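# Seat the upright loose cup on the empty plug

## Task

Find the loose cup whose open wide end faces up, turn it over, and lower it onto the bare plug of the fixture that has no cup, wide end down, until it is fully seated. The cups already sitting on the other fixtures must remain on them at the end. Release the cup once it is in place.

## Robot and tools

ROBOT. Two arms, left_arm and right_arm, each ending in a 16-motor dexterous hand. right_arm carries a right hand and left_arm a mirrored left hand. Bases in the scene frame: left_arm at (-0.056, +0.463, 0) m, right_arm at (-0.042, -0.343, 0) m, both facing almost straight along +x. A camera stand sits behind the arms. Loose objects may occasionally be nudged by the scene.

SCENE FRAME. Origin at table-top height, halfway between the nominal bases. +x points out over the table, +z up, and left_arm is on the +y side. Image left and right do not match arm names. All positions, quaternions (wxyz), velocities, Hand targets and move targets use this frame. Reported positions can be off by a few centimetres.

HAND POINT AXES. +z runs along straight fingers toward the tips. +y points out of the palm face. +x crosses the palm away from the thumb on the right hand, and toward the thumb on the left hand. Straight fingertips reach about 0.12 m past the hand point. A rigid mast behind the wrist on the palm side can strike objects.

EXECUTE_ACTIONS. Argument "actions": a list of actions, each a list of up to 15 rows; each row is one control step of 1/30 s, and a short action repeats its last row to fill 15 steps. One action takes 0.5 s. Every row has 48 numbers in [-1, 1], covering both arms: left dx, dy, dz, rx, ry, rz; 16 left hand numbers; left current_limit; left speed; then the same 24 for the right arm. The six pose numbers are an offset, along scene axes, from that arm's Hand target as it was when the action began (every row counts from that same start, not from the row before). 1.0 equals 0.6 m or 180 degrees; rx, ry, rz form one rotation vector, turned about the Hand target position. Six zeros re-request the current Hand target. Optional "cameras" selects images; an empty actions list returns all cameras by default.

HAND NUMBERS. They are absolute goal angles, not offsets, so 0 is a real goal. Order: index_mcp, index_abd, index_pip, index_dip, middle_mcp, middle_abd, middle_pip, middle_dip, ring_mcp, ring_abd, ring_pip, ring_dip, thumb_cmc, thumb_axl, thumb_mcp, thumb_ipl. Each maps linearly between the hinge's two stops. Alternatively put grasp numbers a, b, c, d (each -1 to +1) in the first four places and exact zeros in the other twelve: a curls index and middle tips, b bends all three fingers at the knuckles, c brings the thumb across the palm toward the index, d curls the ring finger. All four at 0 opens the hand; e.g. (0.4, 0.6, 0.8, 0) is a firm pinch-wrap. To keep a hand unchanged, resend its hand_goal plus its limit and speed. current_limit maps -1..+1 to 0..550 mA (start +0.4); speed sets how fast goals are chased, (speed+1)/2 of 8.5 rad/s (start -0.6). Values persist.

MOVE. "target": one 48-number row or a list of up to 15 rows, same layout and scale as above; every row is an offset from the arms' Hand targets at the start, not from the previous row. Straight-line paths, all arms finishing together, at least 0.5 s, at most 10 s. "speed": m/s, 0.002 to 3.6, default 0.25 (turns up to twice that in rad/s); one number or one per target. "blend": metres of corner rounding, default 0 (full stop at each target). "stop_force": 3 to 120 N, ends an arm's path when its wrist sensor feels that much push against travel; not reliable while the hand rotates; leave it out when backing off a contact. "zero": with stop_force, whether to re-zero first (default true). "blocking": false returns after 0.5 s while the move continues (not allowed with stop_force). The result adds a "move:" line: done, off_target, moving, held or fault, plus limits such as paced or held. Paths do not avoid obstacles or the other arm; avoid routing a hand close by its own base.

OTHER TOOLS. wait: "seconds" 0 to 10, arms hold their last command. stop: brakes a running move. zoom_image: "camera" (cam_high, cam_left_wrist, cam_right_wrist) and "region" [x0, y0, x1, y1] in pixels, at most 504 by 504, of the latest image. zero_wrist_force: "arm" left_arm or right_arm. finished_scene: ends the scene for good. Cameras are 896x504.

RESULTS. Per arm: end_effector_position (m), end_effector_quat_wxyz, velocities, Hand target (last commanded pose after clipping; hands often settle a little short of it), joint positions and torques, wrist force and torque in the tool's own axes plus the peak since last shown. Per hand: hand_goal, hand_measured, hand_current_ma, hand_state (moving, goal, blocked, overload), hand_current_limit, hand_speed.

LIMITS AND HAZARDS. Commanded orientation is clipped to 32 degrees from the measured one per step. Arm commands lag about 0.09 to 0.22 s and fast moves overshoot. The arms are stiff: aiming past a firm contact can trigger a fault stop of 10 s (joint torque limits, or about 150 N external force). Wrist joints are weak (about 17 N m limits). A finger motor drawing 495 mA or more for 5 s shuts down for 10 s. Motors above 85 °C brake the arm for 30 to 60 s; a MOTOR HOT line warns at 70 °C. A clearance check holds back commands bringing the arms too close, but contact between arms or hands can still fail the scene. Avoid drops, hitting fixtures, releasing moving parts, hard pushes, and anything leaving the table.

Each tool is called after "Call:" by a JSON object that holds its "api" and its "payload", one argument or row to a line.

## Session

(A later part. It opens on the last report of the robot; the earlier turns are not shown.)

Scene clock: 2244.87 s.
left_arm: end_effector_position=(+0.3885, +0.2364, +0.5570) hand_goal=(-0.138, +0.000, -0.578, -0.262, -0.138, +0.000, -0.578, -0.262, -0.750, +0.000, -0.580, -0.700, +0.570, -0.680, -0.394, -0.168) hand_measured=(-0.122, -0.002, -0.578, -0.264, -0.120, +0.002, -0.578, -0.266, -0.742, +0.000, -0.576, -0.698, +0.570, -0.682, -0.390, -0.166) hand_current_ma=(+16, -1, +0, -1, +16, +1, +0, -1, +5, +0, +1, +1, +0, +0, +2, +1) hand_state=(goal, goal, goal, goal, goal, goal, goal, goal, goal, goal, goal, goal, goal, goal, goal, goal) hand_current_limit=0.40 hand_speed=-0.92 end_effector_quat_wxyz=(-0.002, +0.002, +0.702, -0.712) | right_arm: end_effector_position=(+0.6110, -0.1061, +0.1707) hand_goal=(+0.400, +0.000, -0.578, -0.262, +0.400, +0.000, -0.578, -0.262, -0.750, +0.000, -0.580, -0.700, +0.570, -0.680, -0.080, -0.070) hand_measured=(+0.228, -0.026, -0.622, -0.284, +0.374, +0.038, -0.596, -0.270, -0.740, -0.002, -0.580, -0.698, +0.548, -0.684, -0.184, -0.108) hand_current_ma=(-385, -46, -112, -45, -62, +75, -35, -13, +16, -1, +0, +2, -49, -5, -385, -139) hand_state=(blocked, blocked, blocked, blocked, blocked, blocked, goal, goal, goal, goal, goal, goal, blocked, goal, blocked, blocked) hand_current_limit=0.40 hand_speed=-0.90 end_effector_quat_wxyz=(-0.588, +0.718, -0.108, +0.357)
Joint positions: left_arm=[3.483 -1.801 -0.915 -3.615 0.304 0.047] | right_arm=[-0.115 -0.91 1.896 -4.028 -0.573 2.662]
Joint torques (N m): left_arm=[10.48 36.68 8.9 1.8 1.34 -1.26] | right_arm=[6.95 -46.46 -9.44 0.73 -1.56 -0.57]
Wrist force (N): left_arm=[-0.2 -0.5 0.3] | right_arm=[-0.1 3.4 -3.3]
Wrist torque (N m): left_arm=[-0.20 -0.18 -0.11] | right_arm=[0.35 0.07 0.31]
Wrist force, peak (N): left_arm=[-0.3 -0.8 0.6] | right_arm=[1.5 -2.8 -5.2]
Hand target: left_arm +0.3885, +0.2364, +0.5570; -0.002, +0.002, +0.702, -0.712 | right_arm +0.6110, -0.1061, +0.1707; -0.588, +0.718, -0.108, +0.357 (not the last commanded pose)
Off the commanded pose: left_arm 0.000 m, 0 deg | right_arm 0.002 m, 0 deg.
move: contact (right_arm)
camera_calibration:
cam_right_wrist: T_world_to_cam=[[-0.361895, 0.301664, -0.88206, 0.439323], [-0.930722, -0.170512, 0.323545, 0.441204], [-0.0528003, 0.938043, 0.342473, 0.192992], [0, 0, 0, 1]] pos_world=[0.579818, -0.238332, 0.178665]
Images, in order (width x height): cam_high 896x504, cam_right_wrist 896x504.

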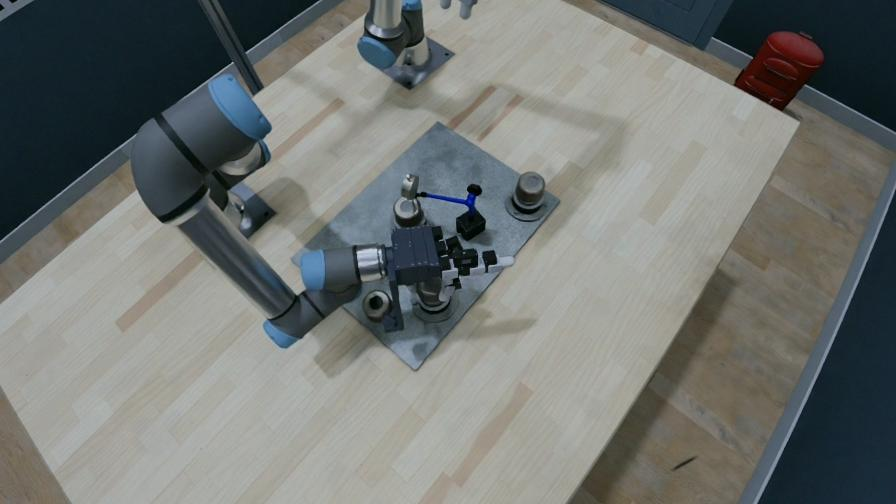

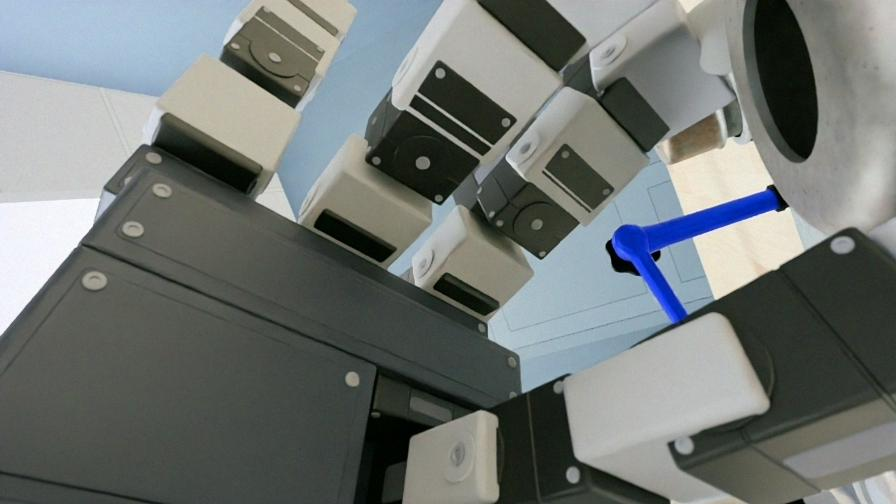

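Call:
{"api": "move", "payload": {
  "target": [
    [0,0,0,0,0,0,-0.137,0,-0.577,-0.261,-0.137,0,-0.577,-0.261,-0.75,0,-0.58,-0.70,0.571,-0.68,-0.393,-0.168,0.4,-0.92,-0.0009,-0.0010,0.0033,0,0,0,0.4,0,-0.577,-0.261,0.4,0,-0.577,-0.261,-0.75,0,-0.58,-0.70,0.571,-0.68,-0.08,-0.07,0.4,-0.9],
    [0,0,0,0,0,0,-0.137,0,-0.577,-0.261,-0.137,0,-0.577,-0.261,-0.75,0,-0.58,-0.70,0.571,-0.68,-0.393,-0.168,0.4,-0.92,-0.0018,-0.0020,0.0033,0,0,0,0.4,0,-0.577,-0.261,0.4,0,-0.577,-0.261,-0.75,0,-0.58,-0.70,0.571,-0.68,-0.08,-0.07,0.4,-0.9]
  ],
  "speed": 0.02
}}

Call:
{"api": "move", "payload": {
  "target": [0,0,0,0,0,0,-0.137,0,-0.577,-0.261,-0.137,0,-0.577,-0.261,-0.75,0,-0.58,-0.70,0.571,-0.68,-0.393,-0.168,0.4,-0.92,0,0,-0.025,0,0,0,0.4,0,-0.577,-0.261,0.4,0,-0.577,-0.261,-0.75,0,-0.58,-0.70,0.571,-0.68,-0.08,-0.07,0.4,-0.9],
  "speed": 0.015,
  "stop_force": 5,
  "cameras": ["cam_high", "cam_right_wrist"]
}}

Call:
{"api": "zoom_image", "payload": {
  "camera": "cam_high",
  "region": [412, 274, 454, 316]
}}

Call:
{"api": "zoom_image", "payload": {
  "camera": "cam_right_wrist",
  "region": [636, 0, 896, 260]
}}

Scene clock: 2294.47 s.
left_arm: end_effector_position=(+0.3885, +0.2364, +0.5570) hand_goal=(-0.138, +0.000, -0.578, -0.262, -0.138, +0.000, -0.578, -0.262, -0.750, +0.000, -0.580, -0.700, +0.570, -0.680, -0.394, -0.168) hand_measured=(-0.122, -0.002, -0.578, -0.264, -0.120, +0.002, -0.578, -0.266, -0.742, +0.000, -0.576, -0.698, +0.570, -0.682, -0.390, -0.166) hand_current_ma=(+16, -1, +0, -1, +16, +1, +0, -1, +5, +0, +1, +1, +0, +0, +2, +1) hand_state=(goal, goal, goal, goal, goal, goal, goal, goal, goal, goal, goal, goal, goal, goal, goal, goal) hand_current_limit=0.40 hand_speed=-0.92 end_effector_quat_wxyz=(-0.002, +0.002, +0.702, -0.712) | right_arm: end_effector_position=(+0.6099, -0.1072, +0.1727) hand_goal=(+0.400, +0.000, -0.578, -0.262, +0.400, +0.000, -0.578, -0.262, -0.750, +0.000, -0.580, -0.700, +0.570, -0.680, -0.080, -0.070) hand_measured=(+0.228, -0.026, -0.626, -0.286, +0.386, +0.028, -0.588, -0.270, -0.740, -0.002, -0.580, -0.698, +0.548, -0.684, -0.184, -0.108) hand_current_ma=(-385, -46, -124, -51, -26, +50, -17, -11, +16, -1, +0, +2, -49, -5, -385, -139) hand_state=(blocked, blocked, blocked, blocked, goal, blocked, goal, goal, goal, goal, goal, goal, blocked, goal, blocked, blocked) hand_current_limit=0.40 hand_speed=-0.90 end_effector_quat_wxyz=(-0.588, +0.718, -0.108, +0.357)
Joint positions: left_arm=[3.483 -1.801 -0.915 -3.615 0.304 0.047] | right_arm=[-0.118 -0.915 1.899 -4.025 -0.57 2.661]
Joint torques (N m): left_arm=[9.55 36.38 8.3 1.8 1.23 -1.38] | right_arm=[-9.63 -47.07 -2.19 -3.62 1.73 -1.1]
Wrist force (N): left_arm=[0.1 -0.5 0.3] | right_arm=[-0.5 2.5 -1.5]
Wrist torque (N m): left_arm=[-0.21 -0.21 -0.08] | right_arm=[0.42 0.17 0.27]
Wrist force, peak (N): left_arm=[-0.3 -0.7 0.7] | right_arm=[-0.3 3.8 -3.8]
Hand target: left_arm +0.3885, +0.2364, +0.5570; -0.002, +0.002, +0.702, -0.712 | right_arm +0.6099, -0.1073, +0.1727; -0.588, +0.718, -0.108, +0.357
Off the commanded pose: left_arm 0.000 m, 0 deg | right_arm 0.000 m, 0 deg.
move: done

Scene clock: 2296.33 s.
left_arm: end_effector_position=(+0.3885, +0.2364, +0.5570) hand_goal=(-0.138, +0.000, -0.578, -0.262, -0.138, +0.000, -0.578, -0.262, -0.750, +0.000, -0.580, -0.700, +0.570, -0.680, -0.394, -0.168) hand_measured=(-0.122, -0.002, -0.578, -0.264, -0.120, +0.002, -0.578, -0.266, -0.742, +0.000, -0.576, -0.698, +0.570, -0.682, -0.390, -0.166) hand_current_ma=(+16, -1, +0, -1, +16, +1, +0, -1, +5, +0, +1, +1, +0, +0, +2, +1) hand_state=(goal, goal, goal, goal, goal, goal, goal, goal, goal, goal, goal, goal, goal, goal, goal, goal) hand_current_limit=0.40 hand_speed=-0.92 end_effector_quat_wxyz=(-0.002, +0.002, +0.702, -0.712) | right_arm: end_effector_position=(+0.6099, -0.1072, +0.1577) hand_goal=(+0.400, +0.000, -0.578, -0.262, +0.400, +0.000, -0.578, -0.262, -0.750, +0.000, -0.580, -0.700, +0.570, -0.680, -0.080, -0.070) hand_measured=(+0.230, -0.026, -0.626, -0.286, +0.388, +0.026, -0.586, -0.266, -0.740, -0.002, -0.580, -0.698, +0.548, -0.684, -0.184, -0.108) hand_current_ma=(-385, -48, -124, -51, -23, +46, -12, -5, +16, -1, +0, +2, -49, -5, -385, -139) hand_state=(blocked, blocked, blocked, blocked, goal, blocked, goal, goal, goal, goal, goal, goal, blocked, goal, blocked, blocked) hand_current_limit=0.40 hand_speed=-0.90 end_effector_quat_wxyz=(-0.588, +0.718, -0.108, +0.357)
Joint positions: left_arm=[3.483 -1.801 -0.915 -3.615 0.304 0.047] | right_arm=[-0.118 -0.884 1.9 -4.057 -0.57 2.661]
Joint torques (N m): left_arm=[9.97 35.84 8.53 1.75 1.27 -1.2] | right_arm=[-11.33 -32.72 -25.56 -3.93 1.79 1.01]
Wrist force (N): left_arm=[-0.1 -0.6 0.3] | right_arm=[-1.1 -1.1 -3.4]
Wrist torque (N m): left_arm=[-0.23 -0.18 -0.10] | right_arm=[0.19 0.13 0.38]
Wrist force, peak (N): left_arm=[0.0 -0.9 0.6] | right_arm=[-1.2 -0.8 -3.6]
Hand target: left_arm +0.3885, +0.2364, +0.5570; -0.002, +0.002, +0.702, -0.712 | right_arm +0.6099, -0.1073, +0.1577; -0.588, +0.718, -0.108, +0.357
Off the commanded pose: left_arm 0.000 m, 0 deg | right_arm 0.000 m, 0 deg.
move: done
camera_calibration:
cam_right_wrist: T_world_to_cam=[[-0.361933, 0.301741, -0.882019, 0.427854], [-0.930708, -0.170554, 0.323565, 0.444161], [-0.0527986, 0.938011, 0.342561, 0.198489], [0, 0, 0, 1]] pos_world=[0.578718, -0.239532, 0.165666]
Images, in order (width x height): cam_high 896x504, cam_right_wrist 896x504.

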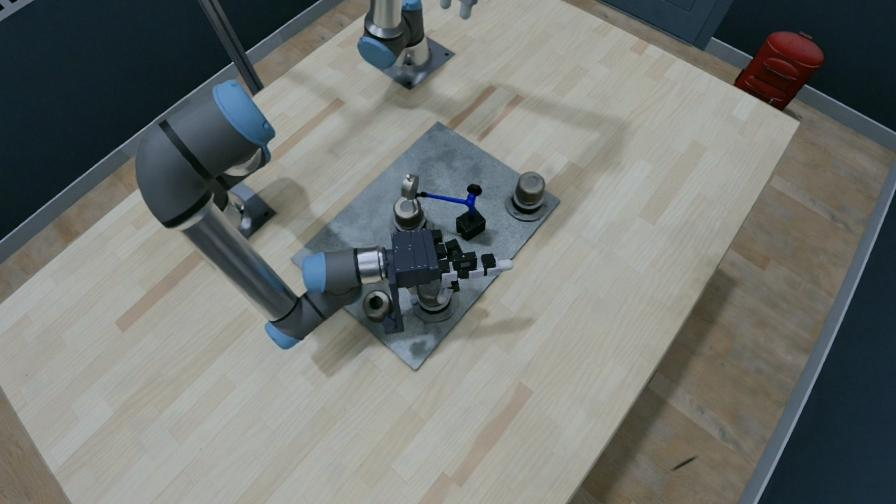

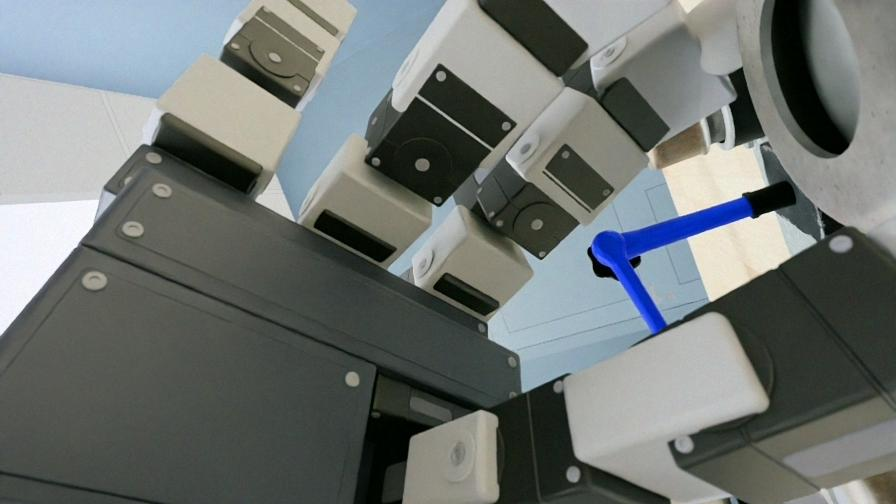

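Scaled by 12.000 from the camera's 896x504 image, which has a finer 1280x720 frame.

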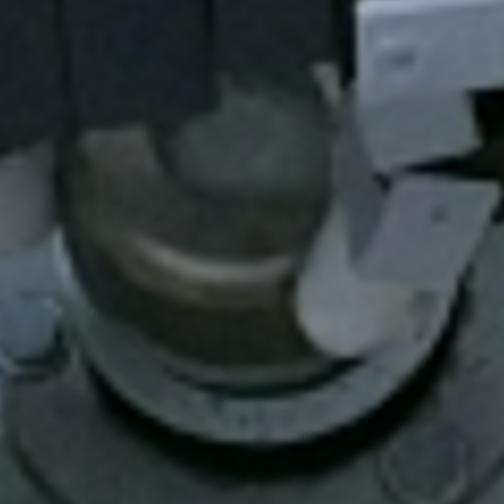

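Scaled by 1.938 from the camera's 896x504 image, which has a finer 1280x720 frame.

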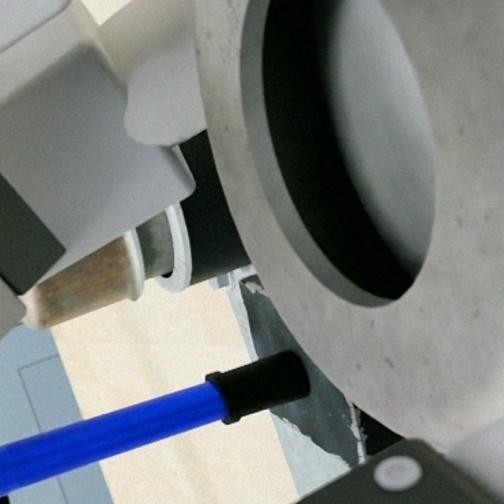

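Call:
{"api": "move", "payload": {
  "target": [0,0,0,0,0,0,-0.137,0,-0.577,-0.261,-0.137,0,-0.577,-0.261,-0.75,0,-0.58,-0.70,0.571,-0.68,-0.393,-0.168,0.4,-0.92,0,0,-0.02,0,0,0,0.4,0,-0.577,-0.261,0.4,0,-0.577,-0.261,-0.75,0,-0.58,-0.70,0.571,-0.68,-0.08,-0.07,0.4,-0.9],
  "speed": 0.015,
  "stop_force": 5,
  "cameras": ["cam_high", "cam_right_wrist"]
}}

Call:
{"api": "zoom_image", "payload": {
  "camera": "cam_high",
  "region": [412, 274, 454, 316]
}}

Call:
{"api": "zoom_image", "payload": {
  "camera": "cam_right_wrist",
  "region": [636, 0, 896, 260]
}}

Scene clock: 2327.83 s.
left_arm: end_effector_position=(+0.3885, +0.2364, +0.5570) hand_goal=(-0.138, +0.000, -0.578, -0.262, -0.138, +0.000, -0.578, -0.262, -0.750, +0.000, -0.580, -0.700, +0.570, -0.680, -0.394, -0.168) hand_measured=(-0.122, -0.002, -0.578, -0.264, -0.120, +0.002, -0.578, -0.266, -0.742, +0.000, -0.576, -0.698, +0.570, -0.682, -0.390, -0.166) hand_current_ma=(+16, -1, +0, -1, +16, +1, +0, -1, +5, +0, +1, +1, +0, +0, +2, +1) hand_state=(goal, goal, goal, goal, goal, goal, goal, goal, goal, goal, goal, goal, goal, goal, goal, goal) hand_current_limit=0.40 hand_speed=-0.92 end_effector_quat_wxyz=(-0.002, +0.002, +0.702, -0.712) | right_arm: end_effector_position=(+0.6099, -0.1073, +0.1457) hand_goal=(+0.400, +0.000, -0.578, -0.262, +0.400, +0.000, -0.578, -0.262, -0.750, +0.000, -0.580, -0.700, +0.570, -0.680, -0.080, -0.070) hand_measured=(+0.230, -0.018, -0.626, -0.286, +0.388, +0.038, -0.586, -0.264, -0.740, -0.002, -0.580, -0.698, +0.550, -0.684, -0.184, -0.108) hand_current_ma=(-385, -30, -124, -51, -20, +77, -10, -2, +16, -1, +0, +2, -40, -5, -385, -139) hand_state=(blocked, goal, blocked, blocked, goal, blocked, goal, goal, goal, goal, goal, goal, goal, goal, blocked, blocked) hand_current_limit=0.40 hand_speed=-0.90 end_effector_quat_wxyz=(-0.588, +0.718, -0.108, +0.357)
Joint positions: left_arm=[3.483 -1.801 -0.915 -3.615 0.304 0.047] | right_arm=[-0.118 -0.859 1.899 -4.082 -0.57 2.661]
Joint torques (N m): left_arm=[9.59 36.23 9.14 1.58 1.16 -1.12] | right_arm=[-9.97 -30.91 -25.89 -3.27 1.51 0.83]
Wrist force (N): left_arm=[0.1 -0.6 0.3] | right_arm=[2.1 -3.7 -3.0]
Wrist torque (N m): left_arm=[-0.22 -0.21 -0.08] | right_arm=[0.11 0.07 0.24]
Wrist force, peak (N): left_arm=[-0.2 -0.7 0.6] | right_arm=[2.5 -4.0 -2.9]
Hand target: left_arm +0.3885, +0.2364, +0.5570; -0.002, +0.002, +0.702, -0.712 | right_arm +0.6099, -0.1073, +0.1457; -0.588, +0.718, -0.108, +0.357
Off the commanded pose: left_arm 0.000 m, 0 deg | right_arm 0.000 m, 0 deg.
move: done
camera_calibration:
cam_right_wrist: T_world_to_cam=[[-0.361813, 0.301679, -0.882089, 0.417196], [-0.930754, -0.170486, 0.323467, 0.448102], [-0.0528004, 0.938043, 0.342473, 0.202622], [0, 0, 0, 1]] pos_world=[0.578718, -0.239532, 0.153665]
Images, in order (width x height): cam_high 896x504, cam_right_wrist 896x504.

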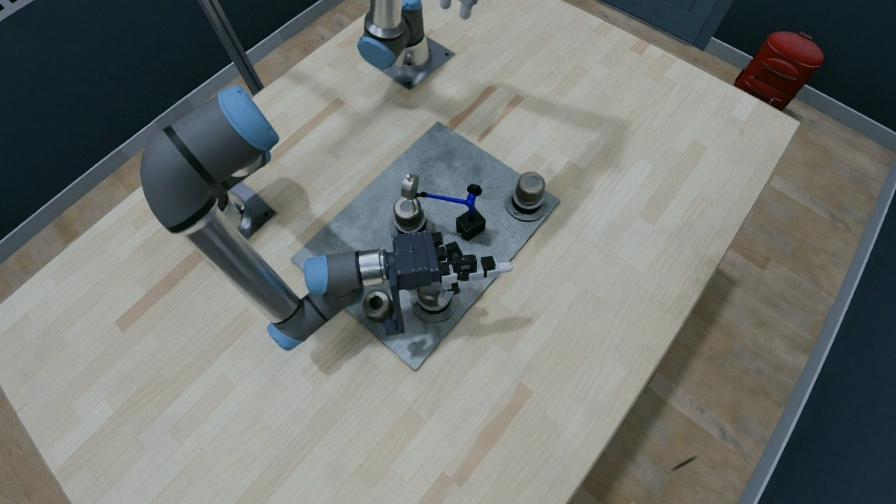

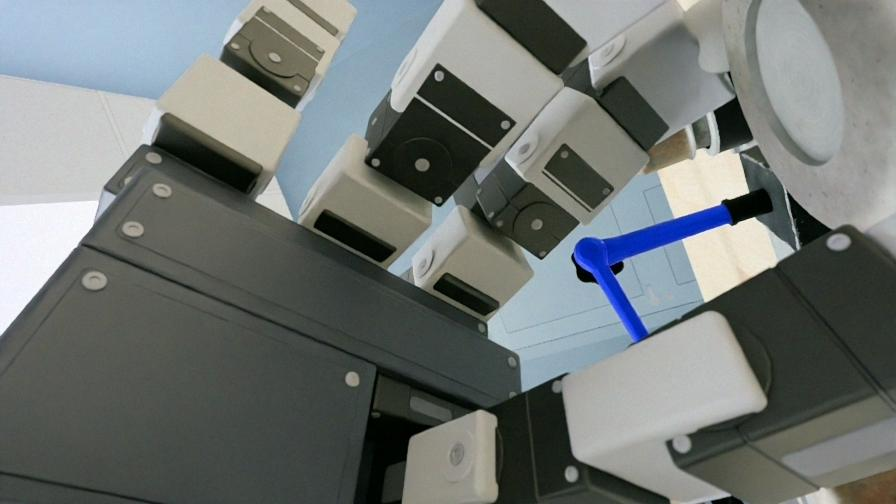

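Scaled by 12.000 from the camera's 896x504 image, which has a finer 1280x720 frame.

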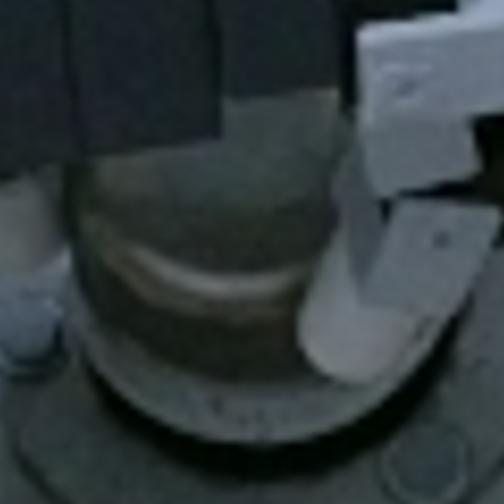

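Scaled by 1.938 from the camera's 896x504 image, which has a finer 1280x720 frame.

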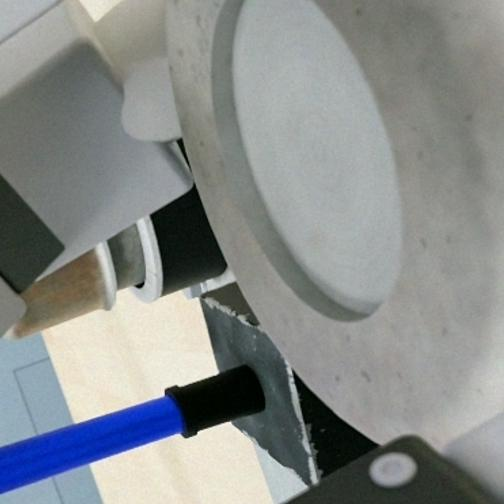

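Call:
{"api": "move", "payload": {
  "target": [0,0,0,0,0,0,-0.137,0,-0.577,-0.261,-0.137,0,-0.577,-0.261,-0.75,0,-0.58,-0.70,0.571,-0.68,-0.393,-0.168,0.4,-0.92,0,0,-0.0083,0,0,0,0.4,0,-0.577,-0.261,0.4,0,-0.577,-0.261,-0.75,0,-0.58,-0.70,0.571,-0.68,-0.08,-0.07,0.4,-0.9],
  "speed": 0.01,
  "stop_force": 8,
  "cameras": ["cam_right_wrist", "cam_high"]
}}

Call:
{"api": "zoom_image", "payload": {
  "camera": "cam_high",
  "region": [412, 274, 454, 316]
}}

Call:
{"api": "zoom_image", "payload": {
  "camera": "cam_right_wrist",
  "region": [636, 0, 896, 260]
}}

Scene clock: 2354.73 s.
left_arm: end_effector_position=(+0.3885, +0.2364, +0.5570) hand_goal=(-0.138, +0.000, -0.578, -0.262, -0.138, +0.000, -0.578, -0.262, -0.750, +0.000, -0.580, -0.700, +0.570, -0.680, -0.394, -0.168) hand_measured=(-0.122, -0.002, -0.578, -0.264, -0.120, +0.002, -0.578, -0.266, -0.742, +0.000, -0.576, -0.698, +0.570, -0.682, -0.390, -0.166) hand_current_ma=(+16, -1, +0, -1, +16, +1, +0, -1, +5, +0, +1, +1, +0, +0, +2, +1) hand_state=(goal, goal, goal, goal, goal, goal, goal, goal, goal, goal, goal, goal, goal, goal, goal, goal) hand_current_limit=0.40 hand_speed=-0.92 end_effector_quat_wxyz=(-0.002, +0.002, +0.702, -0.712) | right_arm: end_effector_position=(+0.6099, -0.1073, +0.1407) hand_goal=(+0.400, +0.000, -0.578, -0.262, +0.400, +0.000, -0.578, -0.262, -0.750, +0.000, -0.580, -0.700, +0.570, -0.680, -0.080, -0.070) hand_measured=(+0.230, -0.014, -0.626, -0.286, +0.388, +0.050, -0.586, -0.264, -0.740, -0.002, -0.580, -0.698, +0.564, -0.684, -0.184, -0.108) hand_current_ma=(-385, -19, -124, -51, -23, +114, -10, -2, +16, -1, +0, +2, -8, -5, -385, -139) hand_state=(blocked, goal, blocked, blocked, goal, blocked, goal, goal, goal, goal, goal, goal, goal, goal, blocked, blocked) hand_current_limit=0.40 hand_speed=-0.90 end_effector_quat_wxyz=(-0.588, +0.718, -0.108, +0.357)
Joint positions: left_arm=[3.483 -1.801 -0.915 -3.615 0.304 0.047] | right_arm=[-0.118 -0.848 1.898 -4.092 -0.57 2.661]
Joint torques (N m): left_arm=[9.75 35.83 8.56 1.91 1.1 -1.12] | right_arm=[-10 -30.75 -24.87 -3.06 1.57 -0.77]
Wrist force (N): left_arm=[-0.4 -0.5 0.2] | right_arm=[3.1 -3.3 -1.7]
Wrist torque (N m): left_arm=[-0.21 -0.15 -0.11] | right_arm=[0.18 0.05 0.19]
Wrist force, peak (N): left_arm=[-0.4 -0.9 0.4] | right_arm=[2.5 -4.3 -2.9]
Hand target: left_arm +0.3885, +0.2364, +0.5570; -0.002, +0.002, +0.702, -0.712 | right_arm +0.6099, -0.1073, +0.1407; -0.588, +0.718, -0.108, +0.357
Off the commanded pose: left_arm 0.000 m, 0 deg | right_arm 0.000 m, 0 deg.
move: done
camera_calibration:
cam_right_wrist: T_world_to_cam=[[-0.361813, 0.301679, -0.882089, 0.412785], [-0.930754, -0.170486, 0.323467, 0.449719], [-0.0528004, 0.938043, 0.342473, 0.204334], [0, 0, 0, 1]] pos_world=[0.578718, -0.239532, 0.148665]
Images, in order (width x height): cam_high 896x504, cam_right_wrist 896x504.

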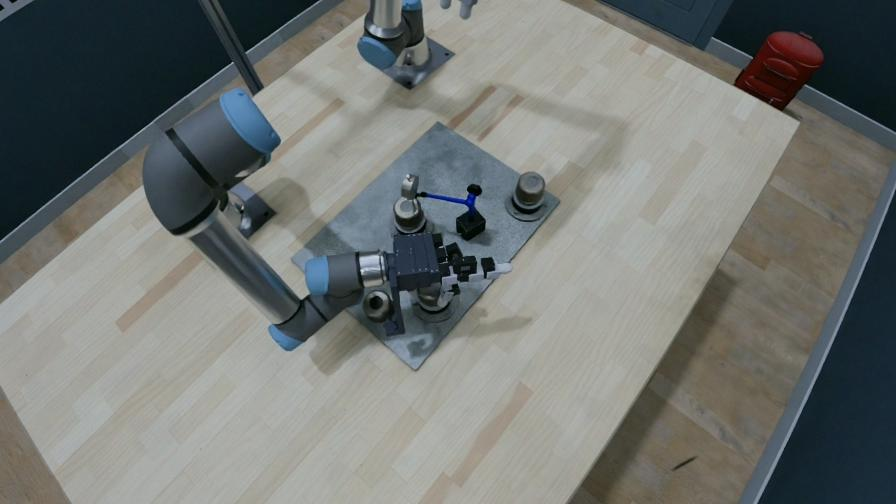

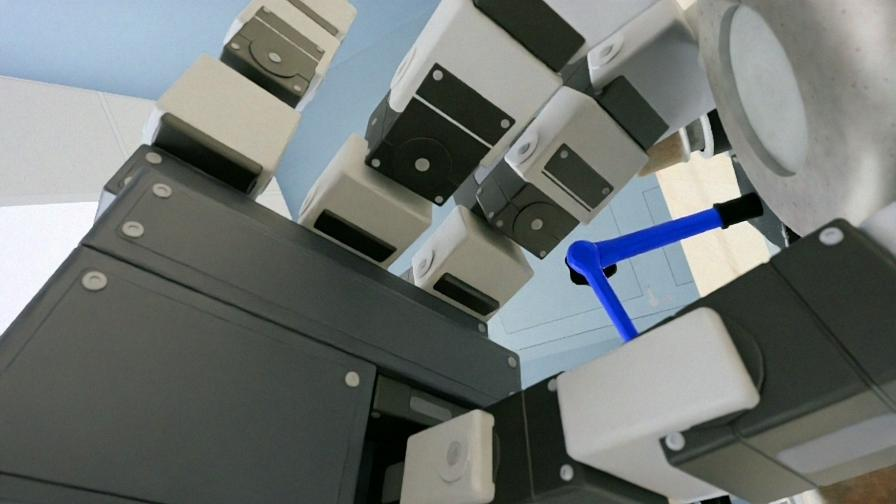

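Scaled by 12.000 from the camera's 896x504 image, which has a finer 1280x720 frame.

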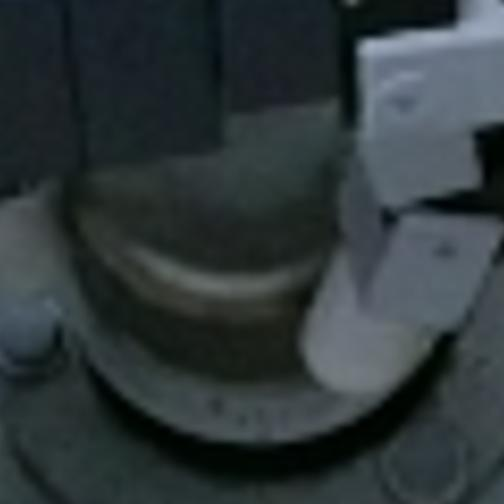

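Scaled by 1.938 from the camera's 896x504 image, which has a finer 1280x720 frame.

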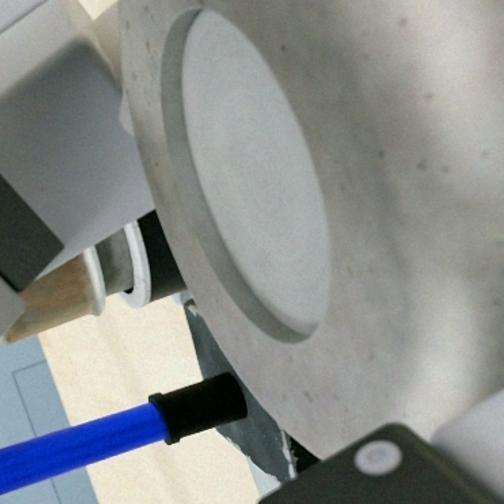

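Call:
{"api": "move", "payload": {
  "target": [0,0,0,0,0,0,-0.137,0,-0.577,-0.261,-0.137,0,-0.577,-0.261,-0.75,0,-0.58,-0.70,0.571,-0.68,-0.393,-0.168,0.4,-0.92,0,0,0,0,0,0,-0.137,0,-0.577,-0.261,-0.137,0,-0.577,-0.261,-0.75,0,-0.58,-0.70,0.571,-0.68,-0.393,-0.168,0.4,-0.92],
  "speed": 0.05,
  "cameras": ["cam_right_wrist", "cam_high"]
}}

Call:
{"api": "zoom_image", "payload": {
  "camera": "cam_high",
  "region": [400, 262, 460, 322]
}}

Call:
{"api": "zoom_image", "payload": {
  "camera": "cam_right_wrist",
  "region": [596, 0, 896, 300]
}}

Scene clock: 2378.73 s.
left_arm: end_effector_position=(+0.3885, +0.2364, +0.5570) hand_goal=(-0.138, +0.000, -0.578, -0.262, -0.138, +0.000, -0.578, -0.262, -0.750, +0.000, -0.580, -0.700, +0.570, -0.680, -0.394, -0.168) hand_measured=(-0.122, -0.002, -0.578, -0.264, -0.120, +0.002, -0.578, -0.266, -0.742, +0.000, -0.576, -0.698, +0.570, -0.682, -0.390, -0.166) hand_current_ma=(+16, -1, +0, -1, +16, +1, +0, -1, +5, +0, +1, +1, +0, +0, +2, +1) hand_state=(goal, goal, goal, goal, goal, goal, goal, goal, goal, goal, goal, goal, goal, goal, goal, goal) hand_current_limit=0.40 hand_speed=-0.92 end_effector_quat_wxyz=(-0.002, +0.002, +0.702, -0.712) | right_arm: end_effector_position=(+0.6099, -0.1073, +0.1407) hand_goal=(-0.138, +0.000, -0.578, -0.262, -0.138, +0.000, -0.578, -0.262, -0.750, +0.000, -0.580, -0.700, +0.570, -0.680, -0.394, -0.168) hand_measured=(-0.122, -0.006, -0.580, -0.264, -0.122, +0.002, -0.580, -0.264, -0.740, -0.002, -0.580, -0.698, +0.564, -0.682, -0.388, -0.166) hand_current_ma=(+32, -8, -1, -3, +33, +1, -1, -2, +16, -1, +0, +2, -8, -3, +9, +3) hand_state=(goal, goal, goal, goal, goal, goal, goal, goal, goal, goal, goal, goal, goal, goal, goal, goal) hand_current_limit=0.40 hand_speed=-0.92 end_effector_quat_wxyz=(-0.588, +0.718, -0.108, +0.357)
Joint positions: left_arm=[3.483 -1.801 -0.915 -3.615 0.304 0.047] | right_arm=[-0.118 -0.848 1.898 -4.092 -0.57 2.661]
Joint torques (N m): left_arm=[9.17 36.32 9.26 1.68 0.81 -1.06] | right_arm=[-9.31 -43.51 -25.57 -2.98 1.62 -0.82]
Wrist force (N): left_arm=[-0.1 -0.3 0.4] | right_arm=[0.6 0.3 -1.8]
Wrist torque (N m): left_arm=[-0.20 -0.19 -0.10] | right_arm=[0.29 0.10 0.27]
Wrist force, peak (N): left_arm=[-0.1 -0.6 0.9] | right_arm=[3.5 -3.6 -2.1]
Hand target: left_arm +0.3885, +0.2364, +0.5570; -0.002, +0.002, +0.702, -0.712 | right_arm +0.6099, -0.1073, +0.1407; -0.588, +0.718, -0.108, +0.357
Off the commanded pose: left_arm 0.000 m, 0 deg | right_arm 0.000 m, 0 deg.
move: done
camera_calibration:
cam_right_wrist: T_world_to_cam=[[-0.361895, 0.301664, -0.88206, 0.412825], [-0.930722, -0.170512, 0.323545, 0.449682], [-0.0528003, 0.938043, 0.342473, 0.204334], [0, 0, 0, 1]] pos_world=[0.578718, -0.239532, 0.148665]
Images, in order (width x height): cam_high 896x504, cam_right_wrist 896x504.

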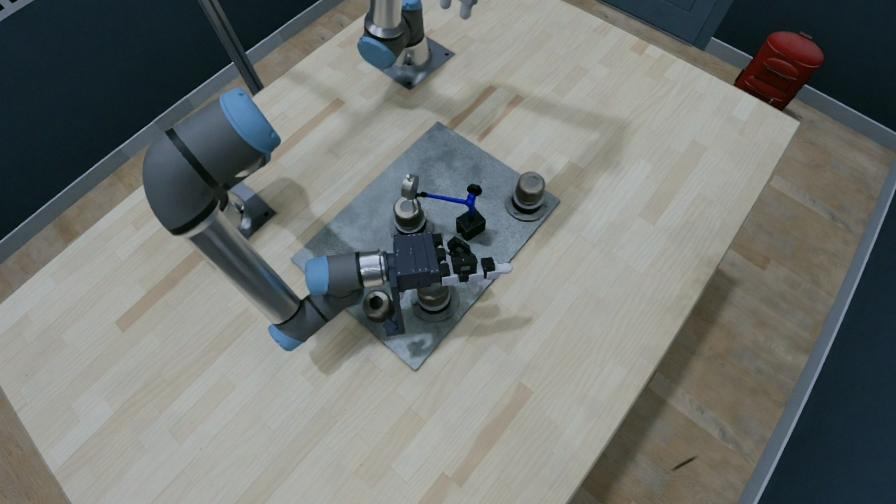

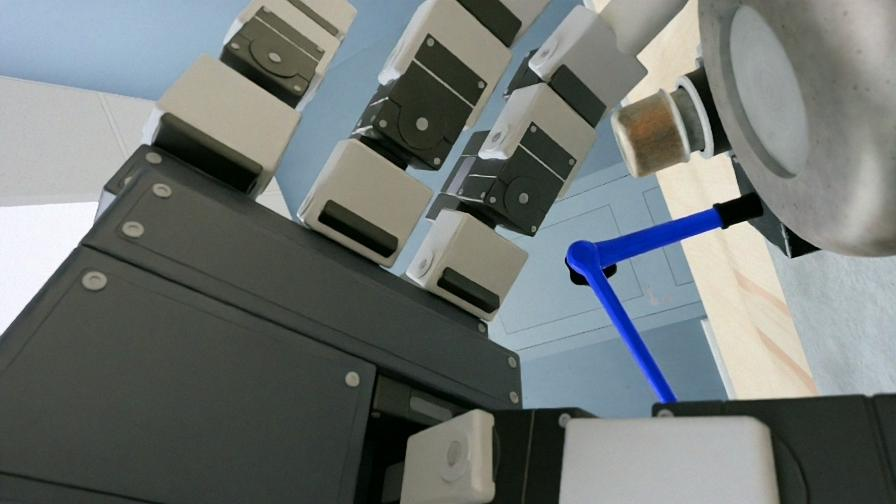

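Scaled by 8.400 from the camera's 896x504 image, which has a finer 1280x720 frame.

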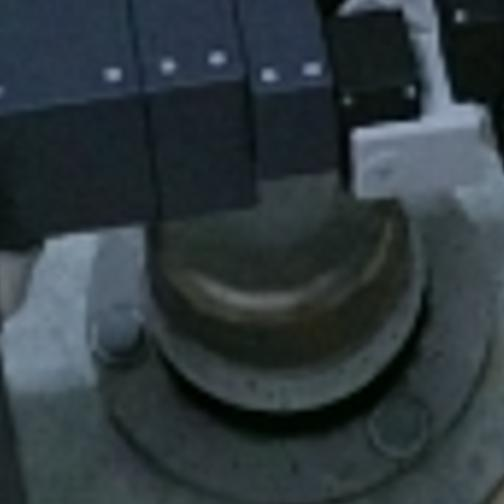

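Scaled by 1.680 from the camera's 896x504 image, which has a finer 1280x720 frame.

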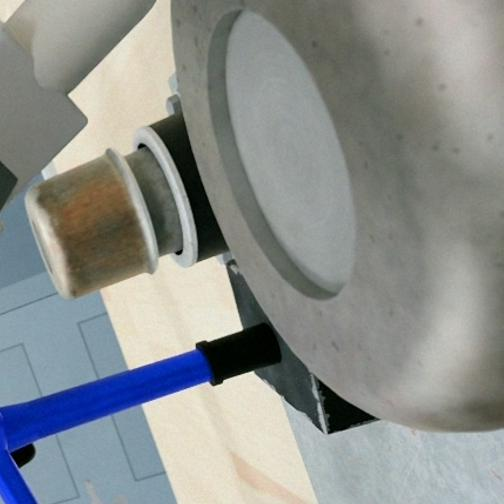

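Call:
{"api": "move", "payload": {
  "target": [0,0,0,0,0,0,-0.137,0,-0.577,-0.261,-0.137,0,-0.577,-0.261,-0.75,0,-0.58,-0.70,0.571,-0.68,-0.393,-0.168,0.4,-0.92,0,0,0.13,0,0,0,-0.137,0,-0.577,-0.261,-0.137,0,-0.577,-0.261,-0.75,0,-0.58,-0.70,0.571,-0.68,-0.393,-0.168,0.4,-0.92],
  "speed": 0.05,
  "stop_force": 4,
  "cameras": ["cam_right_wrist", "cam_high"]
}}

Call:
{"api": "zoom_image", "payload": {
  "camera": "cam_high",
  "region": [400, 262, 460, 322]
}}

Scene clock: 2402.77 s.
left_arm: end_effector_position=(+0.3885, +0.2364, +0.5570) hand_goal=(-0.138, +0.000, -0.578, -0.262, -0.138, +0.000, -0.578, -0.262, -0.750, +0.000, -0.580, -0.700, +0.570, -0.680, -0.394, -0.168) hand_measured=(-0.122, -0.002, -0.578, -0.264, -0.120, +0.002, -0.578, -0.266, -0.742, +0.000, -0.576, -0.698, +0.570, -0.682, -0.390, -0.166) hand_current_ma=(+16, -1, +0, -1, +16, +1, +0, -1, +5, +0, +1, +1, +0, +0, +2, +1) hand_state=(goal, goal, goal, goal, goal, goal, goal, goal, goal, goal, goal, goal, goal, goal, goal, goal) hand_current_limit=0.40 hand_speed=-0.92 end_effector_quat_wxyz=(-0.002, +0.002, +0.702, -0.712) | right_arm: end_effector_position=(+0.6099, -0.1073, +0.2187) hand_goal=(-0.138, +0.000, -0.578, -0.262, -0.138, +0.000, -0.578, -0.262, -0.750, +0.000, -0.580, -0.700, +0.570, -0.680, -0.394, -0.168) hand_measured=(-0.122, -0.006, -0.580, -0.264, -0.122, +0.002, -0.580, -0.264, -0.740, -0.002, -0.580, -0.698, +0.564, -0.682, -0.388, -0.166) hand_current_ma=(+32, -8, -1, -3, +32, +1, -1, -2, +16, -1, +0, +2, -8, -3, +9, +3) hand_state=(goal, goal, goal, goal, goal, goal, goal, goal, goal, goal, goal, goal, goal, goal, goal, goal) hand_current_limit=0.40 hand_speed=-0.92 end_effector_quat_wxyz=(-0.588, +0.718, -0.108, +0.357)
Joint positions: left_arm=[3.483 -1.801 -0.915 -3.615 0.304 0.047] | right_arm=[-0.118 -1.007 1.89 -3.924 -0.57 2.661]
Joint torques (N m): left_arm=[9.51 35.64 9.36 1.64 0.77 -0.93] | right_arm=[-6.14 -42.96 -29.54 0.93 1.1 -1.07]
Wrist force (N): left_arm=[-0.1 -0.4 0.5] | right_arm=[0.4 0.4 -2.0]
Wrist torque (N m): left_arm=[-0.21 -0.18 -0.11] | right_arm=[0.32 0.12 0.25]
Wrist force, peak (N): left_arm=[-0.3 -0.8 0.6] | right_arm=[0.9 0.6 -2.1]
Hand target: left_arm +0.3885, +0.2364, +0.5570; -0.002, +0.002, +0.702, -0.712 | right_arm +0.6099, -0.1073, +0.2187; -0.588, +0.718, -0.108, +0.357
Off the commanded pose: left_arm 0.000 m, 0 deg | right_arm 0.000 m, 0 deg.
move: done
camera_calibration:
cam_right_wrist: T_world_to_cam=[[-0.361813, 0.301679, -0.882089, 0.481588], [-0.930754, -0.170486, 0.323467, 0.424488], [-0.0528004, 0.938043, 0.342473, 0.177621], [0, 0, 0, 1]] pos_world=[0.578718, -0.239532, 0.226665]
Images, in order (width x height): cam_high 896x504, cam_right_wrist 896x504.

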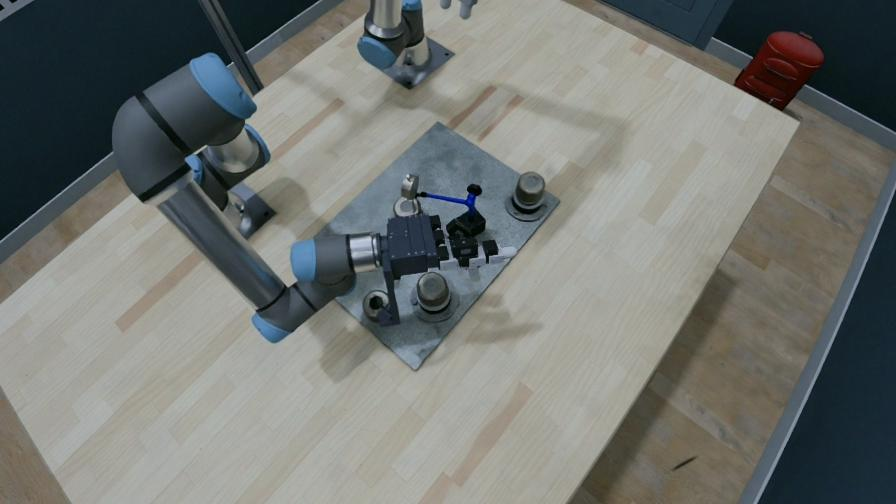

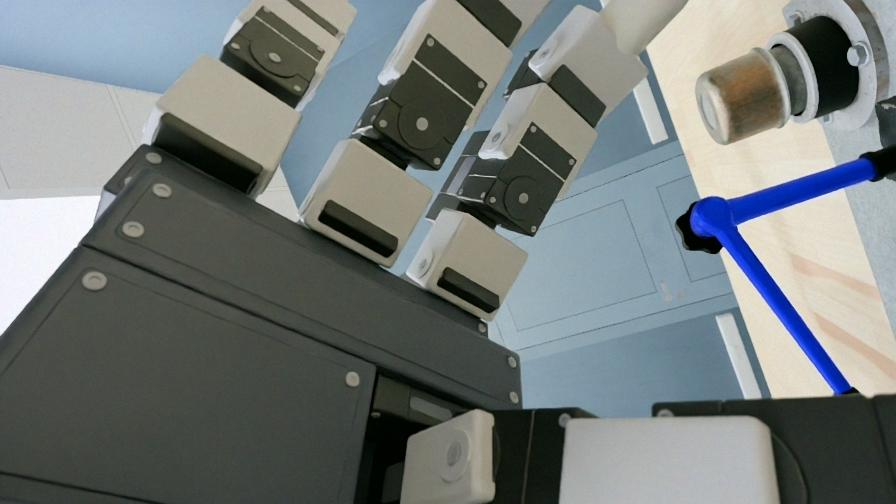

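Scaled by 8.400 from the camera's 896x504 image, which has a finer 1280x720 frame.

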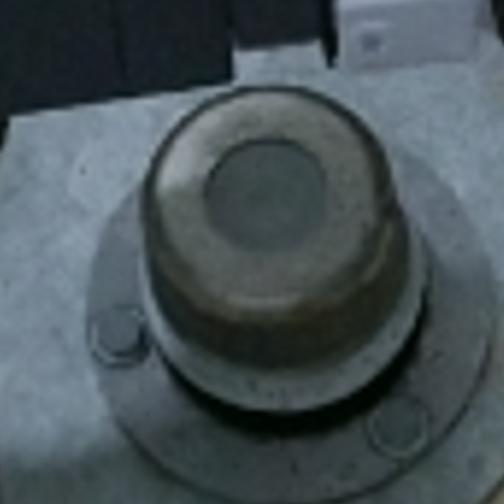

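Call:
{"api": "zoom_image", "payload": {
  "camera": "cam_high",
  "region": [410, 266, 456, 324]
}}

Call:
{"api": "zoom_image", "payload": {
  "camera": "cam_high",
  "region": [505, 164, 555, 224]
}}

Call:
{"api": "zoom_image", "payload": {
  "camera": "cam_right_wrist",
  "region": [680, 0, 896, 160]
}}

Scaled by 8.690 from the camera's 896x504 image, which has a finer 1280x720 frame.

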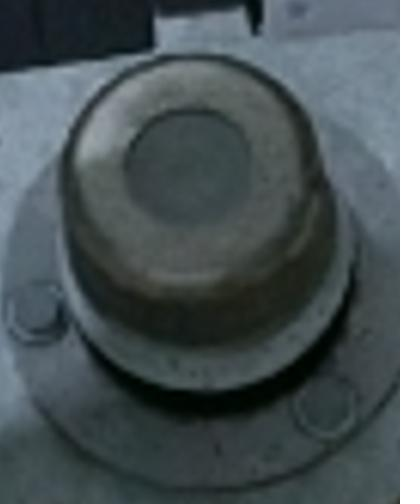

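Scaled by 8.400 from the camera's 896x504 image, which has a finer 1280x720 frame.

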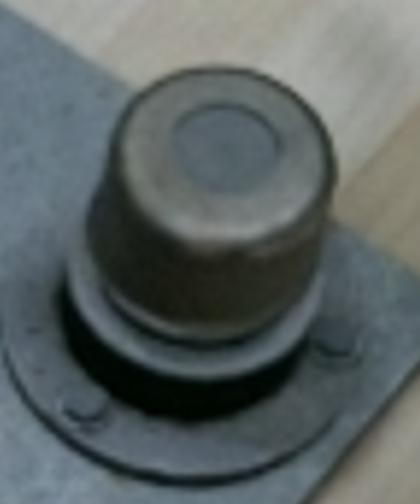

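Scaled by 2.333 from the camera's 896x504 image, which has a finer 1280x720 frame.

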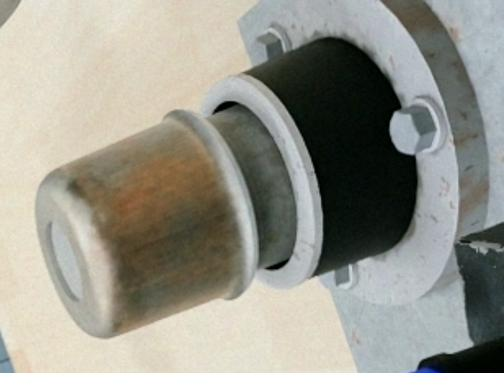

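Call:
{"api": "wait", "payload": {
  "seconds": 0,
  "cameras": ["cam_left_wrist"]
}}

Scene clock: 2443.10 s.
left_arm: end_effector_position=(+0.3885, +0.2364, +0.5570) hand_goal=(-0.138, +0.000, -0.578, -0.262, -0.138, +0.000, -0.578, -0.262, -0.750, +0.000, -0.580, -0.700, +0.570, -0.680, -0.394, -0.168) hand_measured=(-0.122, -0.002, -0.578, -0.264, -0.120, +0.002, -0.578, -0.266, -0.742, +0.000, -0.576, -0.698, +0.570, -0.682, -0.390, -0.166) hand_current_ma=(+16, -1, +0, -1, +16, +1, +0, -1, +5, +0, +1, +1, +0, +0, +2, +1) hand_state=(goal, goal, goal, goal, goal, goal, goal, goal, goal, goal, goal, goal, goal, goal, goal, goal) hand_current_limit=0.40 hand_speed=-0.92 end_effector_quat_wxyz=(-0.002, +0.002, +0.702, -0.712) | right_arm: end_effector_position=(+0.6099, -0.1073, +0.2187) hand_goal=(-0.138, +0.000, -0.578, -0.262, -0.138, +0.000, -0.578, -0.262, -0.750, +0.000, -0.580, -0.700, +0.570, -0.680, -0.394, -0.168) hand_measured=(-0.122, -0.006, -0.580, -0.264, -0.122, +0.002, -0.580, -0.264, -0.740, -0.002, -0.580, -0.698, +0.564, -0.682, -0.388, -0.166) hand_current_ma=(+32, -8, -1, -3, +32, +1, -1, -2, +16, -1, +0, +2, -8, -3, +9, +3) hand_state=(goal, goal, goal, goal, goal, goal, goal, goal, goal, goal, goal, goal, goal, goal, goal, goal) hand_current_limit=0.40 hand_speed=-0.92 end_effector_quat_wxyz=(-0.588, +0.718, -0.108, +0.357)
Joint positions: left_arm=[3.483 -1.801 -0.915 -3.615 0.304 0.047] | right_arm=[-0.118 -1.007 1.89 -3.924 -0.57 2.661]
Joint torques (N m): left_arm=[8.83 35.77 8.98 1.72 0.76 -0.98] | right_arm=[3.15 -43.86 -29.63 0.83 -1.34 -1.07]
Wrist force (N): left_arm=[0.0 -0.4 0.3] | right_arm=[0.7 0.4 -1.6]
Wrist torque (N m): left_arm=[-0.20 -0.21 -0.10] | right_arm=[0.29 0.08 0.28]
Wrist force, peak (N): left_arm=[-0.2 -0.8 0.6] | right_arm=[0.7 0.2 -2.3]
Hand target: left_arm +0.3885, +0.2364, +0.5570; -0.002, +0.002, +0.702, -0.712 | right_arm +0.6099, -0.1073, +0.2187; -0.588, +0.718, -0.108, +0.357
Off the commanded pose: left_arm 0.000 m, 0 deg | right_arm 0.000 m, 0 deg.
camera_calibration:
cam_left_wrist: T_world_to_cam=[[0.765746, -0.0455032, 0.641531, -0.670681], [-0.413299, 0.729446, 0.545062, -0.358044], [-0.492765, -0.682523, 0.539764, 0.184618], [0, 0, 0, 1]] pos_world=[0.456566, 0.356662, 0.525769]
Images, in order (width x height): cam_left_wrist 896x504.

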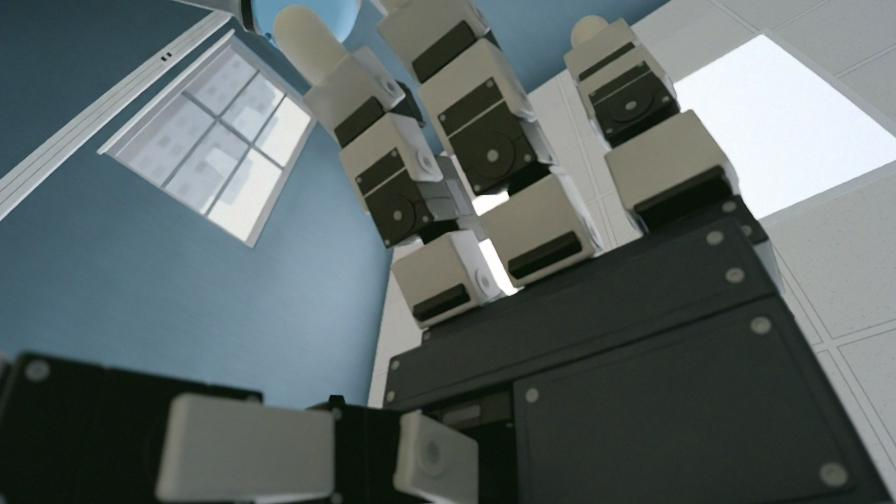

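Call:
{"api": "execute_actions", "payload": {
  "actions": [],
  "cameras": ["cam_high","cam_right_wrist"]
}}

Call:
{"api": "zoom_image", "payload": {
  "camera": "cam_high",
  "region": [340, 220, 540, 360]
}}

Scene clock: 2461.90 s.
left_arm: end_effector_position=(+0.3885, +0.2364, +0.5570) hand_goal=(-0.138, +0.000, -0.578, -0.262, -0.138, +0.000, -0.578, -0.262, -0.750, +0.000, -0.580, -0.700, +0.570, -0.680, -0.394, -0.168) hand_measured=(-0.122, -0.002, -0.578, -0.264, -0.120, +0.002, -0.578, -0.266, -0.742, +0.000, -0.576, -0.698, +0.570, -0.682, -0.390, -0.166) hand_current_ma=(+16, -1, +0, -1, +16, +1, +0, -1, +5, +0, +1, +1, +0, +0, +2, +1) hand_state=(goal, goal, goal, goal, goal, goal, goal, goal, goal, goal, goal, goal, goal, goal, goal, goal) hand_current_limit=0.40 hand_speed=-0.92 end_effector_quat_wxyz=(-0.002, +0.002, +0.702, -0.712) | right_arm: end_effector_position=(+0.6099, -0.1073, +0.2187) hand_goal=(-0.138, +0.000, -0.578, -0.262, -0.138, +0.000, -0.578, -0.262, -0.750, +0.000, -0.580, -0.700, +0.570, -0.680, -0.394, -0.168) hand_measured=(-0.122, -0.006, -0.580, -0.264, -0.122, +0.002, -0.580, -0.264, -0.740, -0.002, -0.580, -0.698, +0.564, -0.682, -0.388, -0.166) hand_current_ma=(+32, -8, -1, -3, +32, +1, -1, -2, +16, -1, +0, +2, -8, -3, +9, +3) hand_state=(goal, goal, goal, goal, goal, goal, goal, goal, goal, goal, goal, goal, goal, goal, goal, goal) hand_current_limit=0.40 hand_speed=-0.92 end_effector_quat_wxyz=(-0.588, +0.718, -0.108, +0.357)
Joint positions: left_arm=[3.483 -1.801 -0.915 -3.615 0.304 0.047] | right_arm=[-0.118 -1.007 1.89 -3.924 -0.57 2.661]
Joint velocities: within noise
Joint torques (N m): left_arm=[8.78 35.99 9.33 1.62 0.71 -0.94] | right_arm=[2.96 -43.59 -29.69 0.72 -1.58 -0.97]
Motor temperatures (°C): left_arm=[33 30 28 31 36 35] | right_arm=[27 31 26 31 39 32]
Wrist force (N): left_arm=[0.0 -0.4 0.6] | right_arm=[0.4 0.5 -1.6]
Wrist torque (N m): left_arm=[-0.22 -0.20 -0.08] | right_arm=[0.30 0.12 0.26]
Wrist force, peak (N): left_arm=[-0.2 -0.6 0.8] | right_arm=[0.6 0.6 -2.2]
Hand target: left_arm +0.3885, +0.2364, +0.5570; -0.002, +0.002, +0.702, -0.712 | right_arm +0.6099, -0.1073, +0.2187; -0.588, +0.718, -0.108, +0.357
Off the commanded pose: left_arm 0.000 m, 0 deg | right_arm 0.000 m, 0 deg.
camera_calibration:
cam_right_wrist: T_world_to_cam=[[-0.361813, 0.301679, -0.882089, 0.481588], [-0.930754, -0.170486, 0.323467, 0.424488], [-0.0528004, 0.938043, 0.342473, 0.177621], [0, 0, 0, 1]] pos_world=[0.578718, -0.239532, 0.226665]
Images, in order (width x height): cam_high 896x504, cam_right_wrist 896x504.

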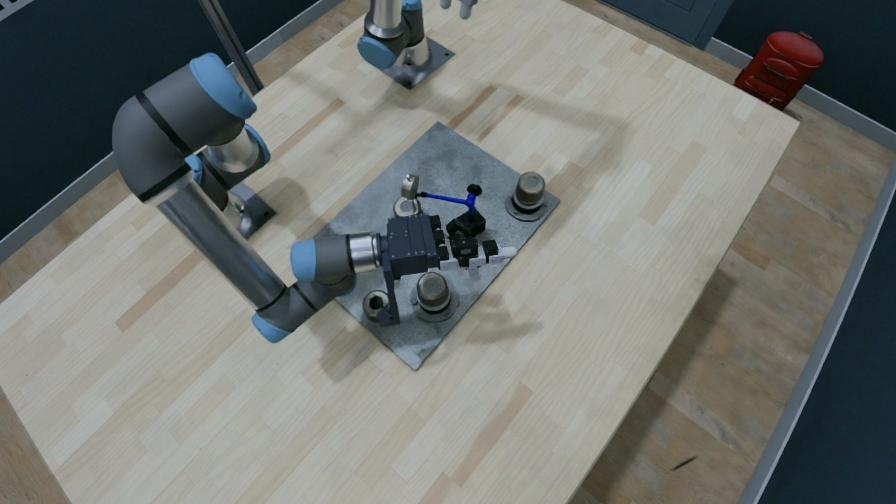

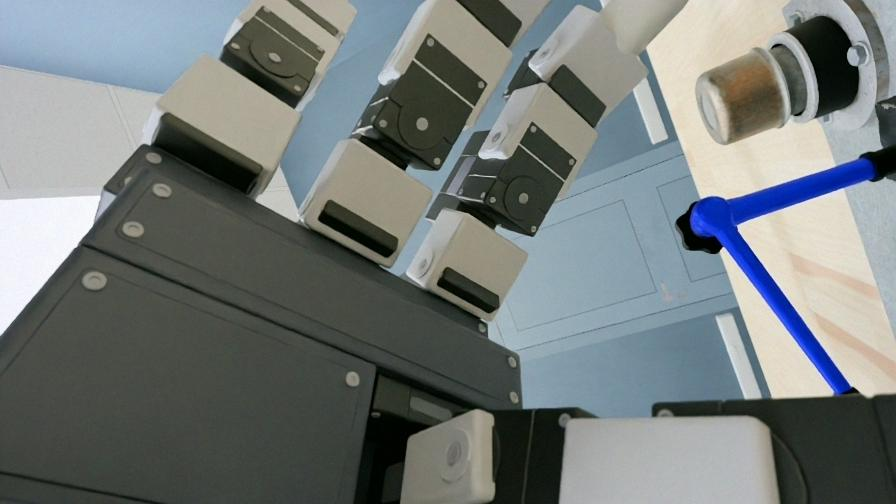

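Scaled by 2.520 from the camera's 896x504 image, which has a finer 1280x720 frame.

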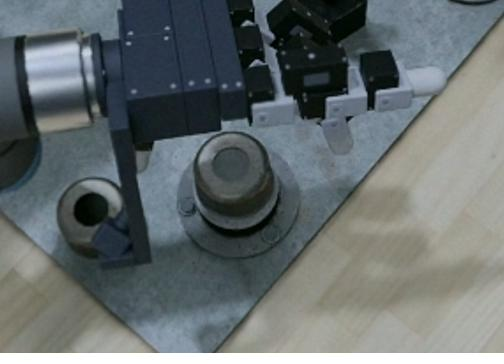

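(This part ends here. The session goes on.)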